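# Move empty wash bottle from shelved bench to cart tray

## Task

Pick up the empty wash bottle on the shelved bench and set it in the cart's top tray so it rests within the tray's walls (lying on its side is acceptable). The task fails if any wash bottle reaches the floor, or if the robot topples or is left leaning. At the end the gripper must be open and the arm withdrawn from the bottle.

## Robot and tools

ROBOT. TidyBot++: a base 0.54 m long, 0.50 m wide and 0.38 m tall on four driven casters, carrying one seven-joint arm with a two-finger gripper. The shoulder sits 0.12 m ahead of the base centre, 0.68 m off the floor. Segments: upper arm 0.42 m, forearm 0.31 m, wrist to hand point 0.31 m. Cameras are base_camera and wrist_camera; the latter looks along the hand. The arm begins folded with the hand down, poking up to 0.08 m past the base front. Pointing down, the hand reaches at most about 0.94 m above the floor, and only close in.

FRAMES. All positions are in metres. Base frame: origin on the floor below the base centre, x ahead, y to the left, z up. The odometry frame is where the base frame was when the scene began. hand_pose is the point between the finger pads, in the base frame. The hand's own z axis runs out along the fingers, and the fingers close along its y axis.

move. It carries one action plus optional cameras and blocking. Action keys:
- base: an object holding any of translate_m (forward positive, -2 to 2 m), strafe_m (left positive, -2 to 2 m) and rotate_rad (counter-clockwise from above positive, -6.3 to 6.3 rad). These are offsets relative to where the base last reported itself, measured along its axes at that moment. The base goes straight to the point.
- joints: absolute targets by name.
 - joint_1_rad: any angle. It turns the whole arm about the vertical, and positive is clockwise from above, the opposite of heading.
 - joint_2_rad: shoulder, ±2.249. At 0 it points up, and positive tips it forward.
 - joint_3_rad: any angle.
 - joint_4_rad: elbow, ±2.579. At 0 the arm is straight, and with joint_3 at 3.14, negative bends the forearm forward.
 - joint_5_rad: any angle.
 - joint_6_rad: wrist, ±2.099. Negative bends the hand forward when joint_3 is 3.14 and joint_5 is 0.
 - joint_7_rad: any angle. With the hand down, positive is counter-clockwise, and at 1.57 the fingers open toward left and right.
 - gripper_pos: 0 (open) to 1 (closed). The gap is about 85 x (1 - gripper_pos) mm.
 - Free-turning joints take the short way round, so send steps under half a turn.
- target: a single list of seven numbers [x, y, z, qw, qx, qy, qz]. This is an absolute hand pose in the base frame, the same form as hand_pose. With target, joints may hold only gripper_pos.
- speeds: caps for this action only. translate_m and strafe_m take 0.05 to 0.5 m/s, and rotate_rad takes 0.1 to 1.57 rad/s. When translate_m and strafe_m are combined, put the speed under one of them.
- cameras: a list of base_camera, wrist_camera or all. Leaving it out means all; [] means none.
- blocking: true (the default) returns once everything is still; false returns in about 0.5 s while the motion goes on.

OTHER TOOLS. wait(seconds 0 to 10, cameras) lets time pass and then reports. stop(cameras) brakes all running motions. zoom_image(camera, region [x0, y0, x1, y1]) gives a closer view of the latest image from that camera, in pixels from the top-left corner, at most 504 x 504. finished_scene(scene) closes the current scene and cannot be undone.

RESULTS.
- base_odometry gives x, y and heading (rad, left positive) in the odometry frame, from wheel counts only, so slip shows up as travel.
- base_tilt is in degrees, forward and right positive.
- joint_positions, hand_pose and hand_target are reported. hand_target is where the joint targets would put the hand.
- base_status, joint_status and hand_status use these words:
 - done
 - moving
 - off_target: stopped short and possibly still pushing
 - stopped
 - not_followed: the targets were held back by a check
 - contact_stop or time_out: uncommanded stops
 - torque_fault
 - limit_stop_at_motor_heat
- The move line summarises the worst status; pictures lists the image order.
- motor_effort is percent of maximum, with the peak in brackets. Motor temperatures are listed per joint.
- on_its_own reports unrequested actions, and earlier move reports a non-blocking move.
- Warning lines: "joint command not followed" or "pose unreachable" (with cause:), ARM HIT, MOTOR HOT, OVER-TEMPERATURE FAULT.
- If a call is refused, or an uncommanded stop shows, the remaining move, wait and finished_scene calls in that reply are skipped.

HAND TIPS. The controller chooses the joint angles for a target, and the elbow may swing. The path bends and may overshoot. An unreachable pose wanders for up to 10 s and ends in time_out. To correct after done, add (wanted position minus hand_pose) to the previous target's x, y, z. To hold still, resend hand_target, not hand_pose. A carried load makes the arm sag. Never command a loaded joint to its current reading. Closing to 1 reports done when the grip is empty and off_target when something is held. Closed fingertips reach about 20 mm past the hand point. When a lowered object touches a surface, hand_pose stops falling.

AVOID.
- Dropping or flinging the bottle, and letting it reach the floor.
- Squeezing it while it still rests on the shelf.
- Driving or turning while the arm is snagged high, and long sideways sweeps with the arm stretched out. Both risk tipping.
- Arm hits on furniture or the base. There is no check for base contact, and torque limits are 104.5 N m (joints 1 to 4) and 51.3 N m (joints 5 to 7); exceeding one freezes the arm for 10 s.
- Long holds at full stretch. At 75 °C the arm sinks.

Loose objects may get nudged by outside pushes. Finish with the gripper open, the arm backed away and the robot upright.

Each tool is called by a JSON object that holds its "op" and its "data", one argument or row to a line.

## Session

{"op": "move", "data": {
  "joints": {"joint_6_rad": 0.6}
}}

{"op": "move", "data": {
  "base": {"rotate_rad": 1.2},
  "cameras": ["wrist_camera"]
}}

{"op": "move", "data": {
  "base": {"rotate_rad": 1.2},
  "cameras": ["wrist_camera"]
}}

{"op": "move", "data": {
  "base": {"rotate_rad": 1.2},
  "cameras": ["wrist_camera"]
}}

{"op": "move", "data": {
  "base": {"rotate_rad": 1.2},
  "cameras": ["wrist_camera"]
}}

Scene clock: 2.07 s.
Motor temperatures (°C): [39 35 32 39 40 42 46]
move: done
base_odometry: x=+0.000 y=+0.000 heading=+0.000
base_tilt: forward=+0.2 right=-0.4
base_status: not commanded
joint_positions: joint_1_rad=-0.011 joint_2_rad=-0.372 joint_3_rad=+3.138 joint_4_rad=-2.514 joint_5_rad=+0.012 joint_6_rad=+0.568 joint_7_rad=+1.536 gripper_pos=+0.000
joint_status: all done
motor_effort: joint_1_rad=+0(1) joint_2_rad=-5(6) joint_3_rad=+0(1) joint_4_rad=+20(20) joint_5_rad=+0(0) joint_6_rad=+10(11) joint_7_rad=-1(1)
hand_pose: x=+0.5417 y=+0.0100 z=+0.9026 quat_wxyz=(-0.016, +0.708, -0.001, +0.706) (m; base frame)
hand_target: x=+0.5401 y=+0.0101 z=+0.9074 quat_wxyz=(-0.016, +0.700, -0.001, +0.714) (m; base frame)
hand_status: not commanded
pictures: base_camera, wrist_camera
Images, in order (width x height): base_camera 644x364, wrist_camera 644x476.

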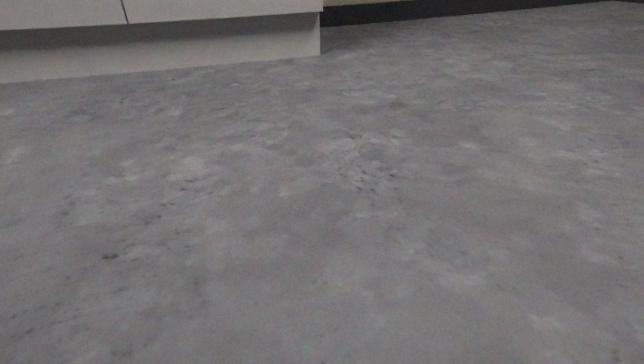

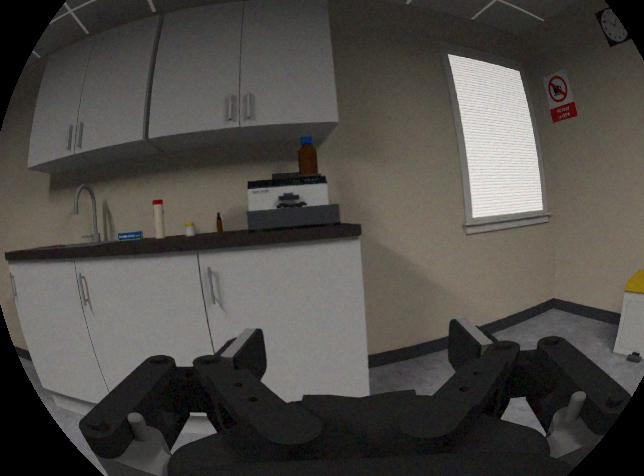

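Scene clock: 4.10 s.
Motor temperatures (°C): [39 35 32 39 40 42 46]
move: done
base_odometry: x=+0.000 y=+0.000 heading=+1.199
base_tilt: forward=+0.2 right=-0.4
base_status: done
joint_positions: joint_1_rad=-0.011 joint_2_rad=-0.372 joint_3_rad=+3.137 joint_4_rad=-2.514 joint_5_rad=+0.012 joint_6_rad=+0.569 joint_7_rad=+1.536 gripper_pos=+0.000
joint_status: not commanded
motor_effort: joint_1_rad=+0(1) joint_2_rad=-5(7) joint_3_rad=+0(2) joint_4_rad=+20(21) joint_5_rad=+0(1) joint_6_rad=+10(11) joint_7_rad=-1(1)
hand_pose: x=+0.5417 y=+0.0101 z=+0.9028 quat_wxyz=(-0.016, +0.708, -0.001, +0.706) (m; base frame)
hand_target: x=+0.5401 y=+0.0101 z=+0.9074 quat_wxyz=(-0.016, +0.700, -0.001, +0.714) (m; base frame)
hand_status: not commanded
pictures: wrist_camera
Images, in order (width x height): wrist_camera 644x476.

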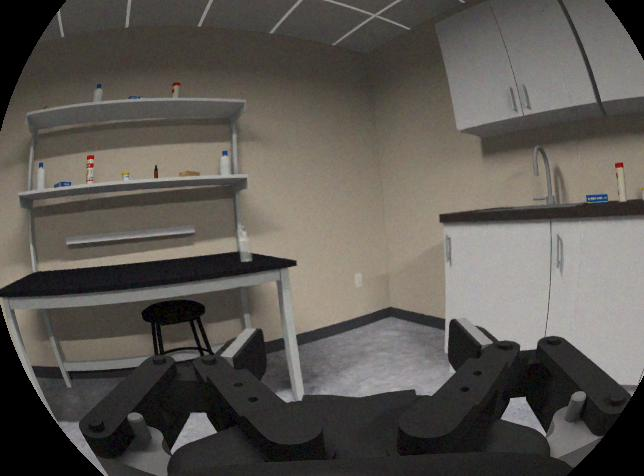

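Scene clock: 6.13 s.
Motor temperatures (°C): [39 35 32 39 40 42 46]
move: done
base_odometry: x=+0.000 y=+0.000 heading=+2.398
base_tilt: forward=+0.2 right=-0.4
base_status: done
joint_positions: joint_1_rad=-0.011 joint_2_rad=-0.372 joint_3_rad=+3.137 joint_4_rad=-2.514 joint_5_rad=+0.012 joint_6_rad=+0.569 joint_7_rad=+1.536 gripper_pos=+0.000
joint_status: not commanded
motor_effort: joint_1_rad=+1(2) joint_2_rad=-5(7) joint_3_rad=+0(2) joint_4_rad=+20(20) joint_5_rad=+0(1) joint_6_rad=+10(12) joint_7_rad=-1(1)
hand_pose: x=+0.5417 y=+0.0101 z=+0.9028 quat_wxyz=(-0.016, +0.708, -0.001, +0.706) (m; base frame)
hand_target: x=+0.5401 y=+0.0101 z=+0.9074 quat_wxyz=(-0.016, +0.700, -0.001, +0.714) (m; base frame)
hand_status: not commanded
pictures: wrist_camera
Images, in order (width x height): wrist_camera 644x476.

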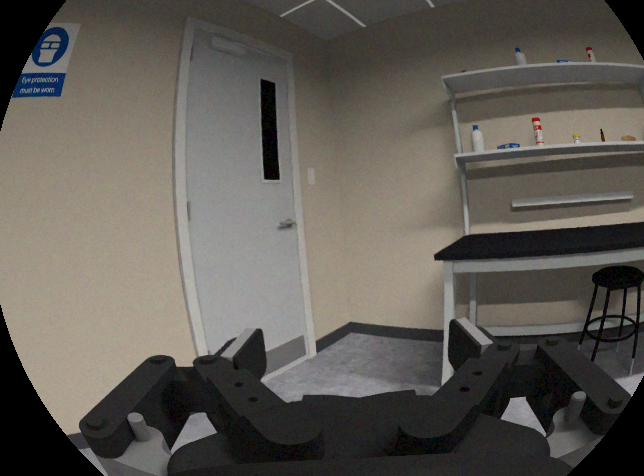

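Scene clock: 8.17 s.
Motor temperatures (°C): [39 35 32 39 40 42 46]
move: done
base_odometry: x=+0.000 y=+0.000 heading=-2.687
base_tilt: forward=+0.2 right=-0.4
base_status: done
joint_positions: joint_1_rad=-0.011 joint_2_rad=-0.372 joint_3_rad=+3.137 joint_4_rad=-2.514 joint_5_rad=+0.012 joint_6_rad=+0.569 joint_7_rad=+1.536 gripper_pos=+0.000
joint_status: not commanded
motor_effort: joint_1_rad=+1(2) joint_2_rad=-6(7) joint_3_rad=+0(2) joint_4_rad=+20(21) joint_5_rad=+0(1) joint_6_rad=+10(11) joint_7_rad=-1(1)
hand_pose: x=+0.5417 y=+0.0101 z=+0.9028 quat_wxyz=(-0.016, +0.708, -0.001, +0.706) (m; base frame)
hand_target: x=+0.5401 y=+0.0101 z=+0.9074 quat_wxyz=(-0.016, +0.700, -0.001, +0.714) (m; base frame)
hand_status: not commanded
pictures: wrist_camera
Images, in order (width x height): wrist_camera 644x476.

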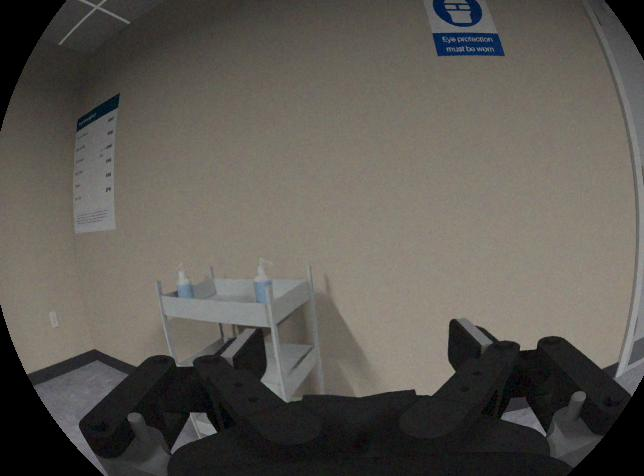

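Scene clock: 10.20 s.
Motor temperatures (°C): [39 35 32 39 40 42 46]
move: done
base_odometry: x=+0.000 y=+0.000 heading=-1.488
base_tilt: forward=+0.2 right=-0.4
base_status: done
joint_positions: joint_1_rad=-0.011 joint_2_rad=-0.372 joint_3_rad=+3.137 joint_4_rad=-2.514 joint_5_rad=+0.012 joint_6_rad=+0.569 joint_7_rad=+1.536 gripper_pos=+0.000
joint_status: not commanded
motor_effort: joint_1_rad=+1(2) joint_2_rad=-6(6) joint_3_rad=+0(2) joint_4_rad=+20(20) joint_5_rad=+0(1) joint_6_rad=+11(11) joint_7_rad=-1(2)
hand_pose: x=+0.5417 y=+0.0101 z=+0.9029 quat_wxyz=(-0.016, +0.708, -0.001, +0.706) (m; base frame)
hand_target: x=+0.5401 y=+0.0101 z=+0.9074 quat_wxyz=(-0.016, +0.700, -0.001, +0.714) (m; base frame)
hand_status: not commanded
pictures: wrist_camera
Images, in order (width x height): wrist_camera 644x476.

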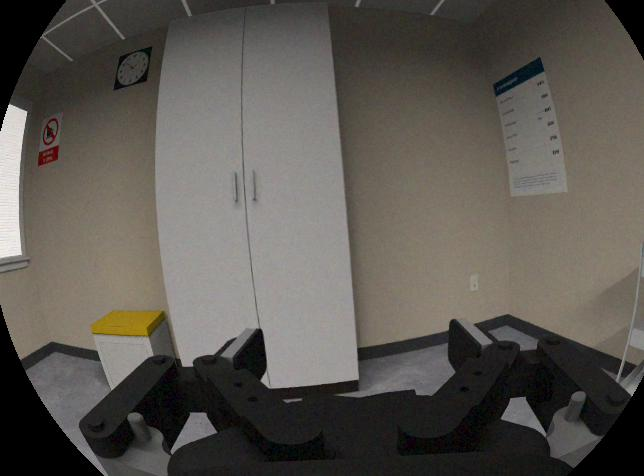

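{"op": "move", "data": {
  "base": {"translate_m": -0.77, "strafe_m": 0.737, "rotate_rad": -2.881}
}}

Scene clock: 119.37 s.
Motor temperatures (°C): [38 35 32 40 40 42 46]
move: done
base_odometry: x=+0.671 y=+0.828 heading=+1.915
base_tilt: forward=+0.2 right=-0.4
base_status: done
joint_positions: joint_1_rad=-0.011 joint_2_rad=-0.369 joint_3_rad=+3.137 joint_4_rad=-2.514 joint_5_rad=+0.012 joint_6_rad=+0.571 joint_7_rad=+1.536 gripper_pos=+0.000
joint_status: not commanded
motor_effort: joint_1_rad=+0(2) joint_2_rad=-5(9) joint_3_rad=+0(3) joint_4_rad=+20(21) joint_5_rad=+0(1) joint_6_rad=+10(11) joint_7_rad=-1(1)
hand_pose: x=+0.5422 y=+0.0101 z=+0.9024 quat_wxyz=(-0.016, +0.708, -0.001, +0.706) (m; base frame)
hand_target: x=+0.5401 y=+0.0101 z=+0.9074 quat_wxyz=(-0.016, +0.700, -0.001, +0.714) (m; base frame)
hand_status: not commanded
pictures: base_camera, wrist_camera
Images, in order (width x height): base_camera 644x364, wrist_camera 644x476.

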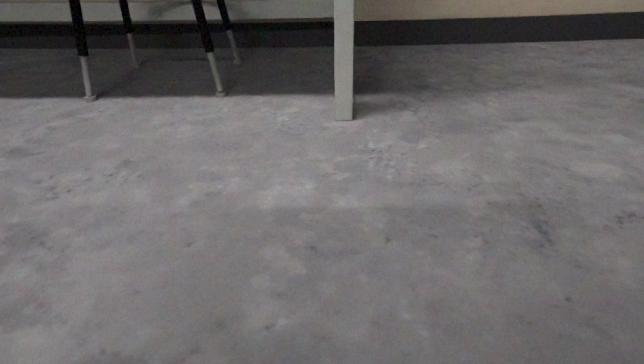

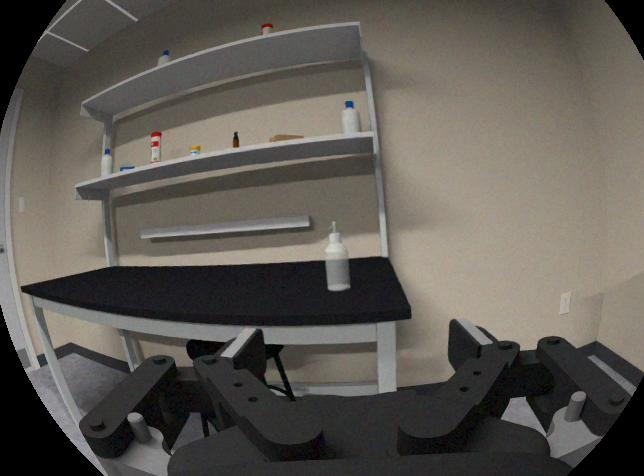

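{"op": "move", "data": {
  "base": {"translate_m": 0.4},
  "joints": {"joint_2_rad": 0.27, "joint_4_rad": -2.125, "joint_6_rad": 0.83},
  "speeds": {"translate_m": 0.4}
}}

Scene clock: 149.23 s.
Motor temperatures (°C): [38 35 32 40 40 42 46]
move: done
base_odometry: x=+0.536 y=+1.205 heading=+1.914
base_tilt: forward=+0.2 right=-0.4
base_status: done
joint_positions: joint_1_rad=-0.011 joint_2_rad=+0.272 joint_3_rad=+3.137 joint_4_rad=-2.126 joint_5_rad=+0.012 joint_6_rad=+0.797 joint_7_rad=+1.536 gripper_pos=+0.000
joint_status: all done
motor_effort: joint_1_rad=+0(1) joint_2_rad=-26(29) joint_3_rad=-1(1) joint_4_rad=+17(22) joint_5_rad=+0(0) joint_6_rad=+10(11) joint_7_rad=+0(1)
hand_pose: x=+0.7559 y=+0.0136 z=+0.8466 quat_wxyz=(-0.018, +0.717, -0.001, +0.696) (m; base frame)
hand_target: x=+0.7558 y=+0.0135 z=+0.8584 quat_wxyz=(-0.018, +0.705, -0.001, +0.709) (m; base frame)
hand_status: not commanded
pictures: base_camera, wrist_camera
Images, in order (width x height): base_camera 644x364, wrist_camera 644x476.

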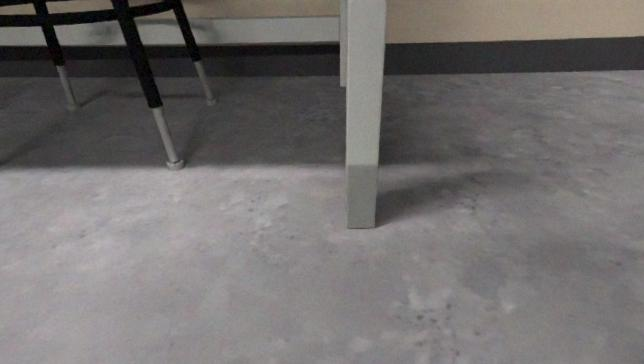

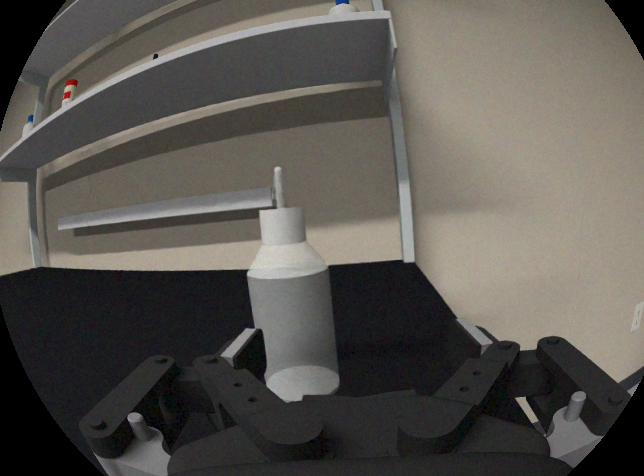

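{"op": "move", "data": {
  "base": {"strafe_m": 0.046},
  "joints": {"joint_2_rad": 0.255, "joint_4_rad": -2.11, "joint_6_rad": 0.84},
  "cameras": ["wrist_camera"]
}}

{"op": "move", "data": {
  "base": {"translate_m": 0.09},
  "speeds": {"translate_m": 0.15},
  "cameras": ["wrist_camera"]
}}

Scene clock: 161.03 s.
Motor temperatures (°C): [38 35 32 40 40 42 46]
move: done
base_odometry: x=+0.492 y=+1.190 heading=+1.914
base_tilt: forward=+0.2 right=-0.4
base_status: done
joint_positions: joint_1_rad=-0.015 joint_2_rad=+0.268 joint_3_rad=+3.137 joint_4_rad=-2.110 joint_5_rad=+0.012 joint_6_rad=+0.810 joint_7_rad=+1.536 gripper_pos=+0.000
joint_status: all done
motor_effort: joint_1_rad=+1(3) joint_2_rad=-26(27) joint_3_rad=-1(2) joint_4_rad=+18(18) joint_5_rad=+0(1) joint_6_rad=+10(12) joint_7_rad=-1(1)
hand_pose: x=+0.7587 y=+0.0163 z=+0.8614 quat_wxyz=(-0.020, +0.706, +0.000, +0.708) (m; base frame)
hand_target: x=+0.7562 y=+0.0135 z=+0.8790 quat_wxyz=(-0.019, +0.691, -0.001, +0.723) (m; base frame)
hand_status: not commanded
pictures: wrist_camera
Images, in order (width x height): wrist_camera 644x476.

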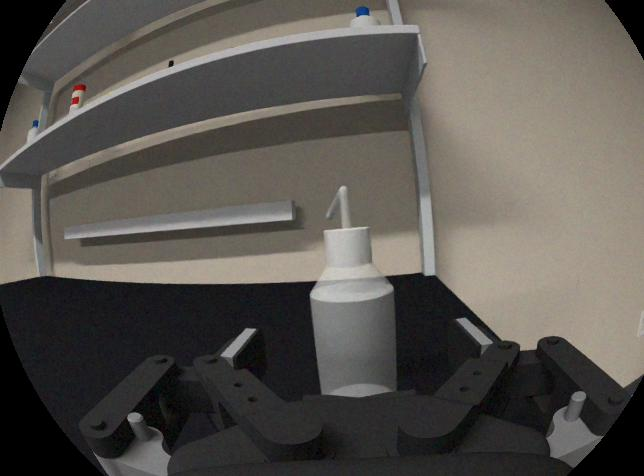

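Scene clock: 162.20 s.
Motor temperatures (°C): [38 35 32 40 40 42 46]
move: done
base_odometry: x=+0.462 y=+1.275 heading=+1.915
base_tilt: forward=+0.2 right=-0.4
base_status: done
joint_positions: joint_1_rad=-0.015 joint_2_rad=+0.265 joint_3_rad=+3.137 joint_4_rad=-2.108 joint_5_rad=+0.012 joint_6_rad=+0.811 joint_7_rad=+1.536 gripper_pos=+0.000
joint_status: not commanded
motor_effort: joint_1_rad=+0(1) joint_2_rad=-26(28) joint_3_rad=+0(1) joint_4_rad=+18(19) joint_5_rad=+0(0) joint_6_rad=+10(11) joint_7_rad=-1(1)
hand_pose: x=+0.7586 y=+0.0163 z=+0.8647 quat_wxyz=(-0.020, +0.704, +0.000, +0.710) (m; base frame)
hand_target: x=+0.7562 y=+0.0135 z=+0.8790 quat_wxyz=(-0.019, +0.691, -0.001, +0.723) (m; base frame)
hand_status: not commanded
pictures: wrist_camera
Images, in order (width x height): wrist_camera 644x476.

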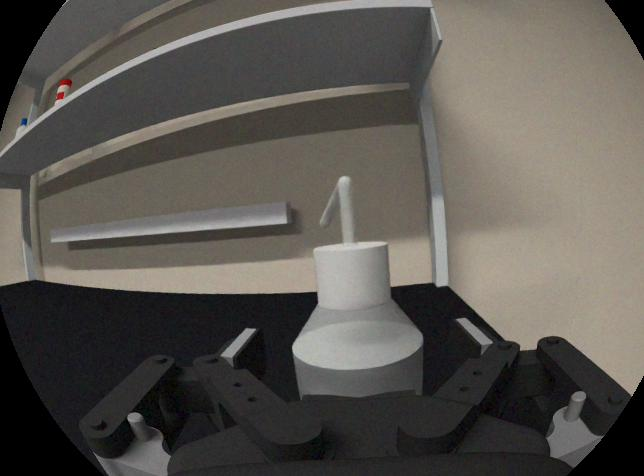

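{"op": "move", "data": {
  "base": {"translate_m": 0.012},
  "cameras": []
}}

{"op": "move", "data": {
  "joints": {"gripper_pos": 0.5},
  "cameras": ["wrist_camera"]
}}

Scene clock: 166.10 s.
Motor temperatures (°C): [38 35 32 40 40 42 46]
move: done
base_odometry: x=+0.457 y=+1.286 heading=+1.915
base_tilt: forward=+0.2 right=-0.4
base_status: done
joint_positions: joint_1_rad=-0.015 joint_2_rad=+0.264 joint_3_rad=+3.137 joint_4_rad=-2.106 joint_5_rad=+0.012 joint_6_rad=+0.811 joint_7_rad=+1.536 gripper_pos=+0.000
joint_status: not commanded
motor_effort: joint_1_rad=+0(2) joint_2_rad=-26(29) joint_3_rad=+0(1) joint_4_rad=+17(19) joint_5_rad=+0(0) joint_6_rad=+11(11) joint_7_rad=-1(1)
hand_pose: x=+0.7591 y=+0.0163 z=+0.8662 quat_wxyz=(-0.020, +0.703, +0.000, +0.711) (m; base frame)
hand_target: x=+0.7562 y=+0.0135 z=+0.8790 quat_wxyz=(-0.019, +0.691, -0.001, +0.723) (m; base frame)
hand_status: not commanded
pictures: none
No camera images: "cameras" was empty.

Scene clock: 166.93 s.
Motor temperatures (°C): [38 35 32 40 40 42 46]
move: off_target
base_odometry: x=+0.457 y=+1.286 heading=+1.915
base_tilt: forward=+0.2 right=-0.4
base_status: not commanded
joint_positions: joint_1_rad=-0.015 joint_2_rad=+0.264 joint_3_rad=+3.137 joint_4_rad=-2.106 joint_5_rad=+0.012 joint_6_rad=+0.811 joint_7_rad=+1.536 gripper_pos=+0.375
joint_status: gripper_pos off_target (ended at +0.375, target +0.500)
motor_effort: joint_1_rad=+1(1) joint_2_rad=-26(27) joint_3_rad=+0(1) joint_4_rad=+18(18) joint_5_rad=+0(0) joint_6_rad=+10(11) joint_7_rad=-1(1)
hand_pose: x=+0.7591 y=+0.0163 z=+0.8662 quat_wxyz=(-0.020, +0.703, +0.000, +0.711) (m; base frame)
hand_target: x=+0.7562 y=+0.0135 z=+0.8790 quat_wxyz=(-0.019, +0.691, -0.001, +0.723) (m; base frame)
hand_status: not commanded
pictures: wrist_camera
Images, in order (width x height): wrist_camera 644x476.

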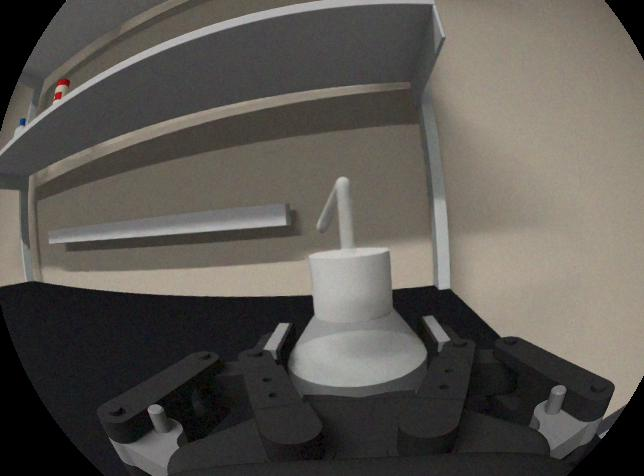

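{"op": "move", "data": {
  "joints": {"joint_2_rad": 0.135, "joint_4_rad": -1.935, "joint_6_rad": 0.55},
  "cameras": ["wrist_camera"]
}}

Scene clock: 172.03 s.
Motor temperatures (°C): [38 35 32 40 40 42 46]
move: done
base_odometry: x=+0.457 y=+1.286 heading=+1.915
base_tilt: forward=+0.2 right=-0.4
base_status: not commanded
joint_positions: joint_1_rad=-0.015 joint_2_rad=+0.145 joint_3_rad=+3.137 joint_4_rad=-1.932 joint_5_rad=+0.012 joint_6_rad=+0.590 joint_7_rad=+1.536 gripper_pos=+0.375
joint_status: all done
motor_effort: joint_1_rad=+0(1) joint_2_rad=-25(29) joint_3_rad=+0(1) joint_4_rad=+21(21) joint_5_rad=+0(0) joint_6_rad=+10(12) joint_7_rad=-1(1)
hand_pose: x=+0.7647 y=+0.0159 z=+0.9717 quat_wxyz=(-0.019, +0.677, +0.000, +0.736) (m; base frame)
hand_target: x=+0.7623 y=+0.0129 z=+0.9641 quat_wxyz=(-0.017, +0.689, -0.001, +0.725) (m; base frame)
hand_status: not commanded
pictures: wrist_camera
Images, in order (width x height): wrist_camera 644x476.

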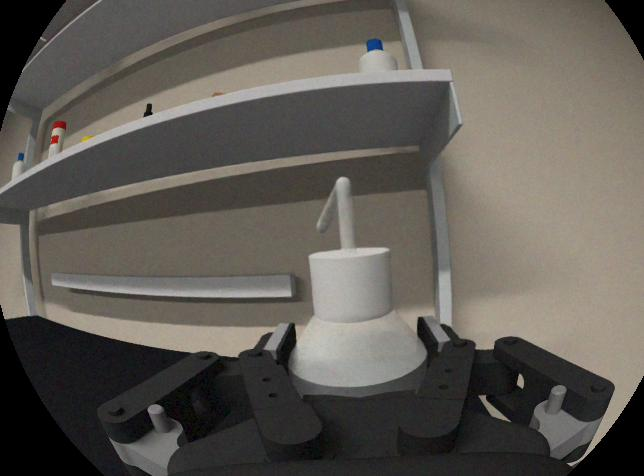

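{"op": "move", "data": {
  "base": {"translate_m": -1.772, "strafe_m": 1.594, "rotate_rad": 1.488},
  "joints": {"joint_2_rad": 0.332, "joint_4_rad": -0.796, "joint_6_rad": -1.93},
  "speeds": {"translate_m": 0.5, "rotate_rad": 0.7}
}}

Scene clock: 208.07 s.
Motor temperatures (°C): [38 36 32 40 39 42 46]
move: done
base_odometry: x=-0.446 y=-0.920 heading=-2.880
base_tilt: forward=+0.2 right=-0.4
base_status: done
joint_positions: joint_1_rad=-0.012 joint_2_rad=+0.330 joint_3_rad=+3.142 joint_4_rad=-0.799 joint_5_rad=+0.012 joint_6_rad=-1.896 joint_7_rad=+1.536 gripper_pos=+0.375
joint_status: all done
motor_effort: joint_1_rad=+1(5) joint_2_rad=-26(31) joint_3_rad=+0(6) joint_4_rad=+17(23) joint_5_rad=+0(1) joint_6_rad=+3(11) joint_7_rad=-1(1)
hand_pose: x=+0.5757 y=+0.0030 z=+0.9052 quat_wxyz=(+0.004, +0.998, -0.014, +0.059) (m; base frame)
hand_target: x=+0.5661 y=+0.0043 z=+0.9041 quat_wxyz=(+0.004, +0.999, -0.012, +0.042) (m; base frame)
hand_status: not commanded
pictures: base_camera, wrist_camera
Images, in order (width x height): base_camera 644x364, wrist_camera 644x476.

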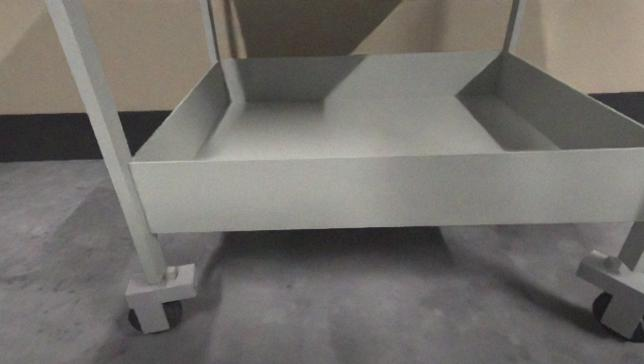

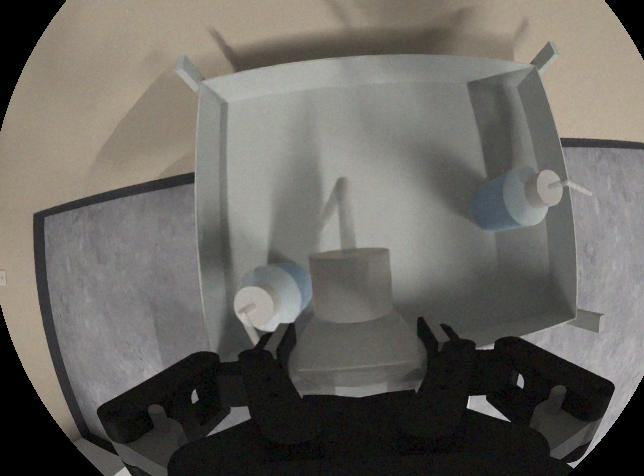

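{"op": "move", "data": {
  "base": {"translate_m": 0.145, "strafe_m": -0.065},
  "speeds": {"translate_m": 0.25},
  "cameras": []
}}

{"op": "move", "data": {
  "joints": {"joint_2_rad": 0.303, "joint_4_rad": -1.173, "joint_6_rad": -1.6},
  "cameras": ["wrist_camera"]
}}

Scene clock: 229.73 s.
Motor temperatures (°C): [38 36 32 40 39 42 46]
move: done
base_odometry: x=-0.603 y=-0.895 heading=-2.880
base_tilt: forward=+0.2 right=-0.4
base_status: done
joint_positions: joint_1_rad=-0.012 joint_2_rad=+0.336 joint_3_rad=+3.142 joint_4_rad=-0.799 joint_5_rad=+0.012 joint_6_rad=-1.898 joint_7_rad=+1.536 gripper_pos=+0.375
joint_status: not commanded
motor_effort: joint_1_rad=+0(2) joint_2_rad=-27(30) joint_3_rad=-1(2) joint_4_rad=+16(17) joint_5_rad=+0(1) joint_6_rad=+2(3) joint_7_rad=-1(1)
hand_pose: x=+0.5763 y=+0.0030 z=+0.9023 quat_wxyz=(+0.004, +0.998, -0.014, +0.054) (m; base frame)
hand_target: x=+0.5661 y=+0.0043 z=+0.9041 quat_wxyz=(+0.004, +0.999, -0.012, +0.042) (m; base frame)
hand_status: not commanded
pictures: none
No camera images: "cameras" was empty.

Scene clock: 231.27 s.
Motor temperatures (°C): [38 36 32 40 39 42 46]
move: done
base_odometry: x=-0.603 y=-0.895 heading=-2.880
base_tilt: forward=+0.2 right=-0.4
base_status: not commanded
joint_positions: joint_1_rad=-0.012 joint_2_rad=+0.328 joint_3_rad=+3.142 joint_4_rad=-1.156 joint_5_rad=+0.012 joint_6_rad=-1.639 joint_7_rad=+1.536 gripper_pos=+0.375
joint_status: all done
motor_effort: joint_1_rad=+0(1) joint_2_rad=-28(30) joint_3_rad=-1(1) joint_4_rad=+17(18) joint_5_rad=+0(0) joint_6_rad=+2(3) joint_7_rad=-1(1)
hand_pose: x=+0.5735 y=+0.0028 z=+0.7963 quat_wxyz=(+0.006, +1.000, -0.012, +0.010) (m; base frame)
hand_target: x=+0.5778 y=+0.0044 z=+0.8026 quat_wxyz=(+0.005, +0.999, -0.010, +0.033) (m; base frame)
hand_status: not commanded
pictures: wrist_camera
Images, in order (width x height): wrist_camera 644x476.

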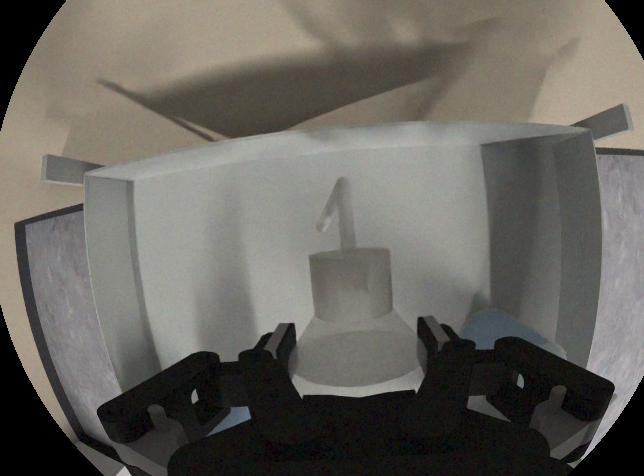

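{"op": "move", "data": {
  "joints": {"joint_2_rad": 0.312, "joint_4_rad": -1.436, "joint_6_rad": -1.35},
  "cameras": ["wrist_camera"]
}}

{"op": "move", "data": {
  "joints": {"joint_2_rad": 0.317, "joint_4_rad": -1.47, "joint_6_rad": -1.315},
  "cameras": ["wrist_camera"]
}}

Scene clock: 238.80 s.
Motor temperatures (°C): [38 36 32 40 39 42 46]
move: done
base_odometry: x=-0.603 y=-0.895 heading=-2.880
base_tilt: forward=+0.2 right=-0.4
base_status: not commanded
joint_positions: joint_1_rad=-0.012 joint_2_rad=+0.324 joint_3_rad=+3.142 joint_4_rad=-1.419 joint_5_rad=+0.012 joint_6_rad=-1.389 joint_7_rad=+1.536 gripper_pos=+0.375
joint_status: all done
motor_effort: joint_1_rad=+1(1) joint_2_rad=-28(30) joint_3_rad=+0(1) joint_4_rad=+17(19) joint_5_rad=+0(0) joint_6_rad=+1(2) joint_7_rad=-1(1)
hand_pose: x=+0.5655 y=+0.0027 z=+0.7154 quat_wxyz=(+0.006, +1.000, -0.011, +0.005) (m; base frame)
hand_target: x=+0.5711 y=+0.0045 z=+0.7159 quat_wxyz=(+0.005, +1.000, -0.009, +0.022) (m; base frame)
hand_status: not commanded
pictures: wrist_camera
Images, in order (width x height): wrist_camera 644x476.

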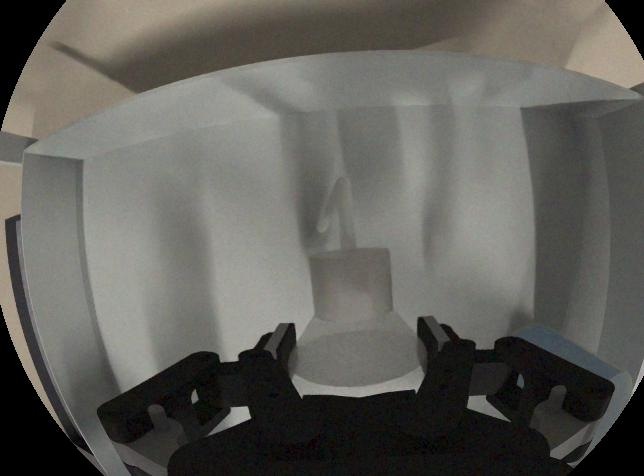

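Scene clock: 239.73 s.
Motor temperatures (°C): [38 36 32 40 39 42 46]
move: done
base_odometry: x=-0.603 y=-0.895 heading=-2.880
base_tilt: forward=+0.2 right=-0.4
base_status: not commanded
joint_positions: joint_1_rad=-0.012 joint_2_rad=+0.319 joint_3_rad=+3.142 joint_4_rad=-1.455 joint_5_rad=+0.012 joint_6_rad=-1.349 joint_7_rad=+1.536 gripper_pos=+0.375
joint_status: all done
motor_effort: joint_1_rad=+0(1) joint_2_rad=-26(28) joint_3_rad=+0(1) joint_4_rad=+17(17) joint_5_rad=+0(1) joint_6_rad=+2(3) joint_7_rad=-1(1)
hand_pose: x=+0.5649 y=+0.0028 z=+0.7070 quat_wxyz=(+0.006, +1.000, -0.010, +0.010) (m; base frame)
hand_target: x=+0.5695 y=+0.0045 z=+0.7032 quat_wxyz=(+0.005, +1.000, -0.008, +0.020) (m; base frame)
hand_status: not commanded
pictures: wrist_camera
Images, in order (width x height): wrist_camera 644x476.

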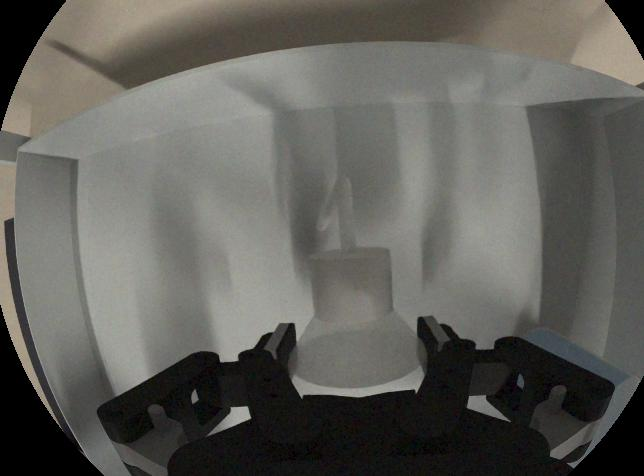

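{"op": "move", "data": {
  "joints": {"joint_2_rad": 0.321, "joint_4_rad": -1.488, "joint_6_rad": -1.297},
  "cameras": []
}}

{"op": "move", "data": {
  "joints": {"gripper_pos": 0.12},
  "cameras": ["wrist_camera"]
}}

Scene clock: 243.53 s.
Motor temperatures (°C): [38 36 32 40 39 42 46]
move: done
base_odometry: x=-0.603 y=-0.895 heading=-2.880
base_tilt: forward=+0.2 right=-0.4
base_status: not commanded
joint_positions: joint_1_rad=-0.012 joint_2_rad=+0.314 joint_3_rad=+3.142 joint_4_rad=-1.466 joint_5_rad=+0.012 joint_6_rad=-1.333 joint_7_rad=+1.536 gripper_pos=+0.375
joint_status: all done
motor_effort: joint_1_rad=+0(1) joint_2_rad=-23(26) joint_3_rad=+0(1) joint_4_rad=+15(16) joint_5_rad=+0(0) joint_6_rad=+2(3) joint_7_rad=-1(1)
hand_pose: x=+0.5653 y=+0.0028 z=+0.7056 quat_wxyz=(+0.006, +1.000, -0.010, +0.014) (m; base frame)
hand_target: x=+0.5683 y=+0.0045 z=+0.6958 quat_wxyz=(+0.005, +1.000, -0.008, +0.018) (m; base frame)
hand_status: not commanded
pictures: none
No camera images: "cameras" was empty.

Scene clock: 244.27 s.
Motor temperatures (°C): [38 36 32 40 39 42 46]
move: done
base_odometry: x=-0.603 y=-0.895 heading=-2.880
base_tilt: forward=+0.2 right=-0.4
base_status: not commanded
joint_positions: joint_1_rad=-0.012 joint_2_rad=+0.318 joint_3_rad=+3.142 joint_4_rad=-1.472 joint_5_rad=+0.012 joint_6_rad=-1.331 joint_7_rad=+1.536 gripper_pos=+0.120
joint_status: all done
motor_effort: joint_1_rad=+0(1) joint_2_rad=-27(28) joint_3_rad=-1(1) joint_4_rad=+17(17) joint_5_rad=+0(0) joint_6_rad=+1(3) joint_7_rad=-1(1)
hand_pose: x=+0.5639 y=+0.0028 z=+0.7020 quat_wxyz=(+0.006, +1.000, -0.010, +0.011) (m; base frame)
hand_target: x=+0.5683 y=+0.0045 z=+0.6958 quat_wxyz=(+0.005, +1.000, -0.008, +0.018) (m; base frame)
hand_status: not commanded
pictures: wrist_camera
Images, in order (width x height): wrist_camera 644x476.

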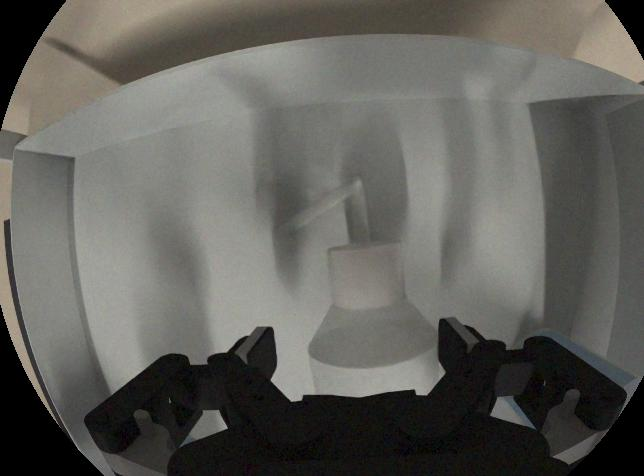

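{"op": "move", "data": {
  "joints": {"joint_2_rad": 0.303, "joint_4_rad": -1.28, "joint_6_rad": -1.5},
  "cameras": ["wrist_camera"]
}}

{"op": "move", "data": {
  "joints": {"joint_2_rad": 0.32, "joint_4_rad": -0.85, "joint_6_rad": -1.92},
  "cameras": ["wrist_camera"]
}}

Scene clock: 248.90 s.
Motor temperatures (°C): [38 36 32 40 39 42 46]
move: done
base_odometry: x=-0.603 y=-0.895 heading=-2.880
base_tilt: forward=+0.2 right=-0.4
base_status: not commanded
joint_positions: joint_1_rad=-0.012 joint_2_rad=+0.315 joint_3_rad=+3.142 joint_4_rad=-1.281 joint_5_rad=+0.012 joint_6_rad=-1.462 joint_7_rad=+1.536 gripper_pos=+0.120
joint_status: all done
motor_effort: joint_1_rad=+0(1) joint_2_rad=-28(29) joint_3_rad=-1(1) joint_4_rad=+18(18) joint_5_rad=+0(0) joint_6_rad=+3(3) joint_7_rad=-1(1)
hand_pose: x=+0.5896 y=+0.0030 z=+0.7635 quat_wxyz=(+0.005, +0.999, -0.011, +0.042) (m; base frame)
hand_target: x=+0.5771 y=+0.0044 z=+0.7688 quat_wxyz=(+0.005, +1.000, -0.010, +0.029) (m; base frame)
hand_status: not commanded
pictures: wrist_camera
Images, in order (width x height): wrist_camera 644x476.

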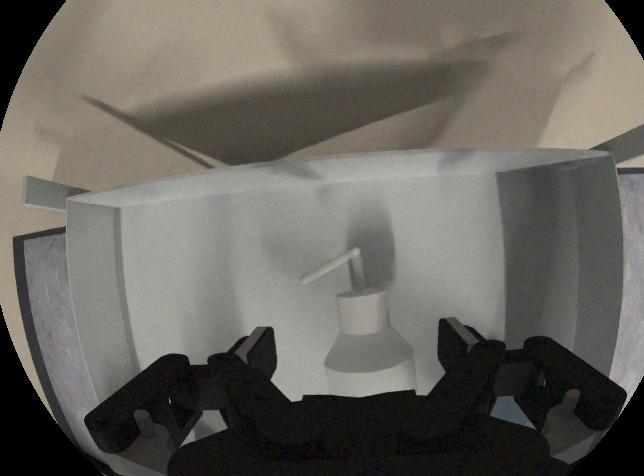

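Scene clock: 250.83 s.
Motor temperatures (°C): [38 36 32 40 39 42 46]
move: done
base_odometry: x=-0.603 y=-0.895 heading=-2.880
base_tilt: forward=+0.2 right=-0.4
base_status: not commanded
joint_positions: joint_1_rad=-0.012 joint_2_rad=+0.315 joint_3_rad=+3.142 joint_4_rad=-0.853 joint_5_rad=+0.012 joint_6_rad=-1.882 joint_7_rad=+1.536 gripper_pos=+0.120
joint_status: all done
motor_effort: joint_1_rad=+1(1) joint_2_rad=-26(29) joint_3_rad=-1(1) joint_4_rad=+16(20) joint_5_rad=+0(0) joint_6_rad=+2(3) joint_7_rad=-1(1)
hand_pose: x=+0.5673 y=+0.0029 z=+0.8950 quat_wxyz=(+0.005, +0.999, -0.014, +0.046) (m; base frame)
hand_target: x=+0.5568 y=+0.0042 z=+0.8930 quat_wxyz=(+0.004, +1.000, -0.012, +0.026) (m; base frame)
hand_status: not commanded
pictures: wrist_camera
Images, in order (width x height): wrist_camera 644x476.

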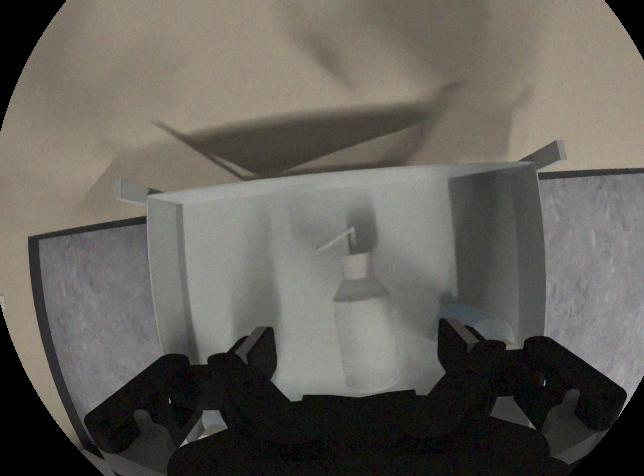

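{"op": "move", "data": {
  "base": {"translate_m": -0.4},
  "cameras": ["wrist_camera"]
}}

{"op": "finished_scene", "data": {
  "scene": 2
}}

Scene clock: 255.00 s.
Motor temperatures (°C): [38 36 32 40 39 42 46]
move: done
base_odometry: x=-0.216 y=-0.791 heading=-2.879
base_tilt: forward=+0.2 right=-0.4
base_status: done
joint_positions: joint_1_rad=-0.012 joint_2_rad=+0.318 joint_3_rad=+3.142 joint_4_rad=-0.851 joint_5_rad=+0.012 joint_6_rad=-1.890 joint_7_rad=+1.536 gripper_pos=+0.120
joint_status: not commanded
motor_effort: joint_1_rad=+0(2) joint_2_rad=-26(30) joint_3_rad=+0(2) joint_4_rad=+16(18) joint_5_rad=+0(1) joint_6_rad=+2(3) joint_7_rad=-1(1)
hand_pose: x=+0.5654 y=+0.0031 z=+0.8943 quat_wxyz=(+0.005, +0.999, -0.014, +0.041) (m; base frame)
hand_target: x=+0.5568 y=+0.0042 z=+0.8930 quat_wxyz=(+0.004, +1.000, -0.012, +0.026) (m; base frame)
hand_status: not commanded
pictures: wrist_camera
Images, in order (width x height): wrist_camera 644x476.

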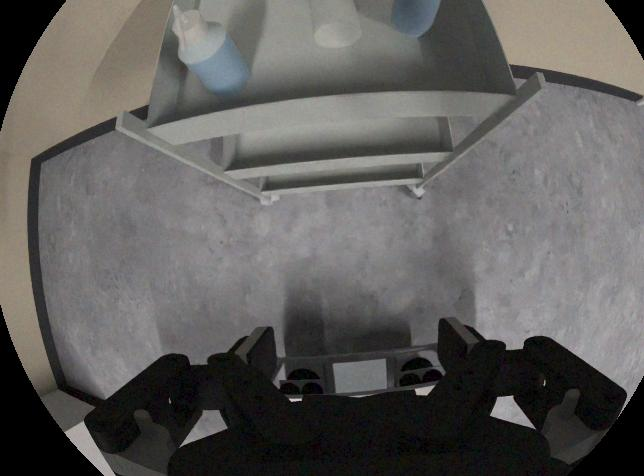

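The scene is finished: the task was done.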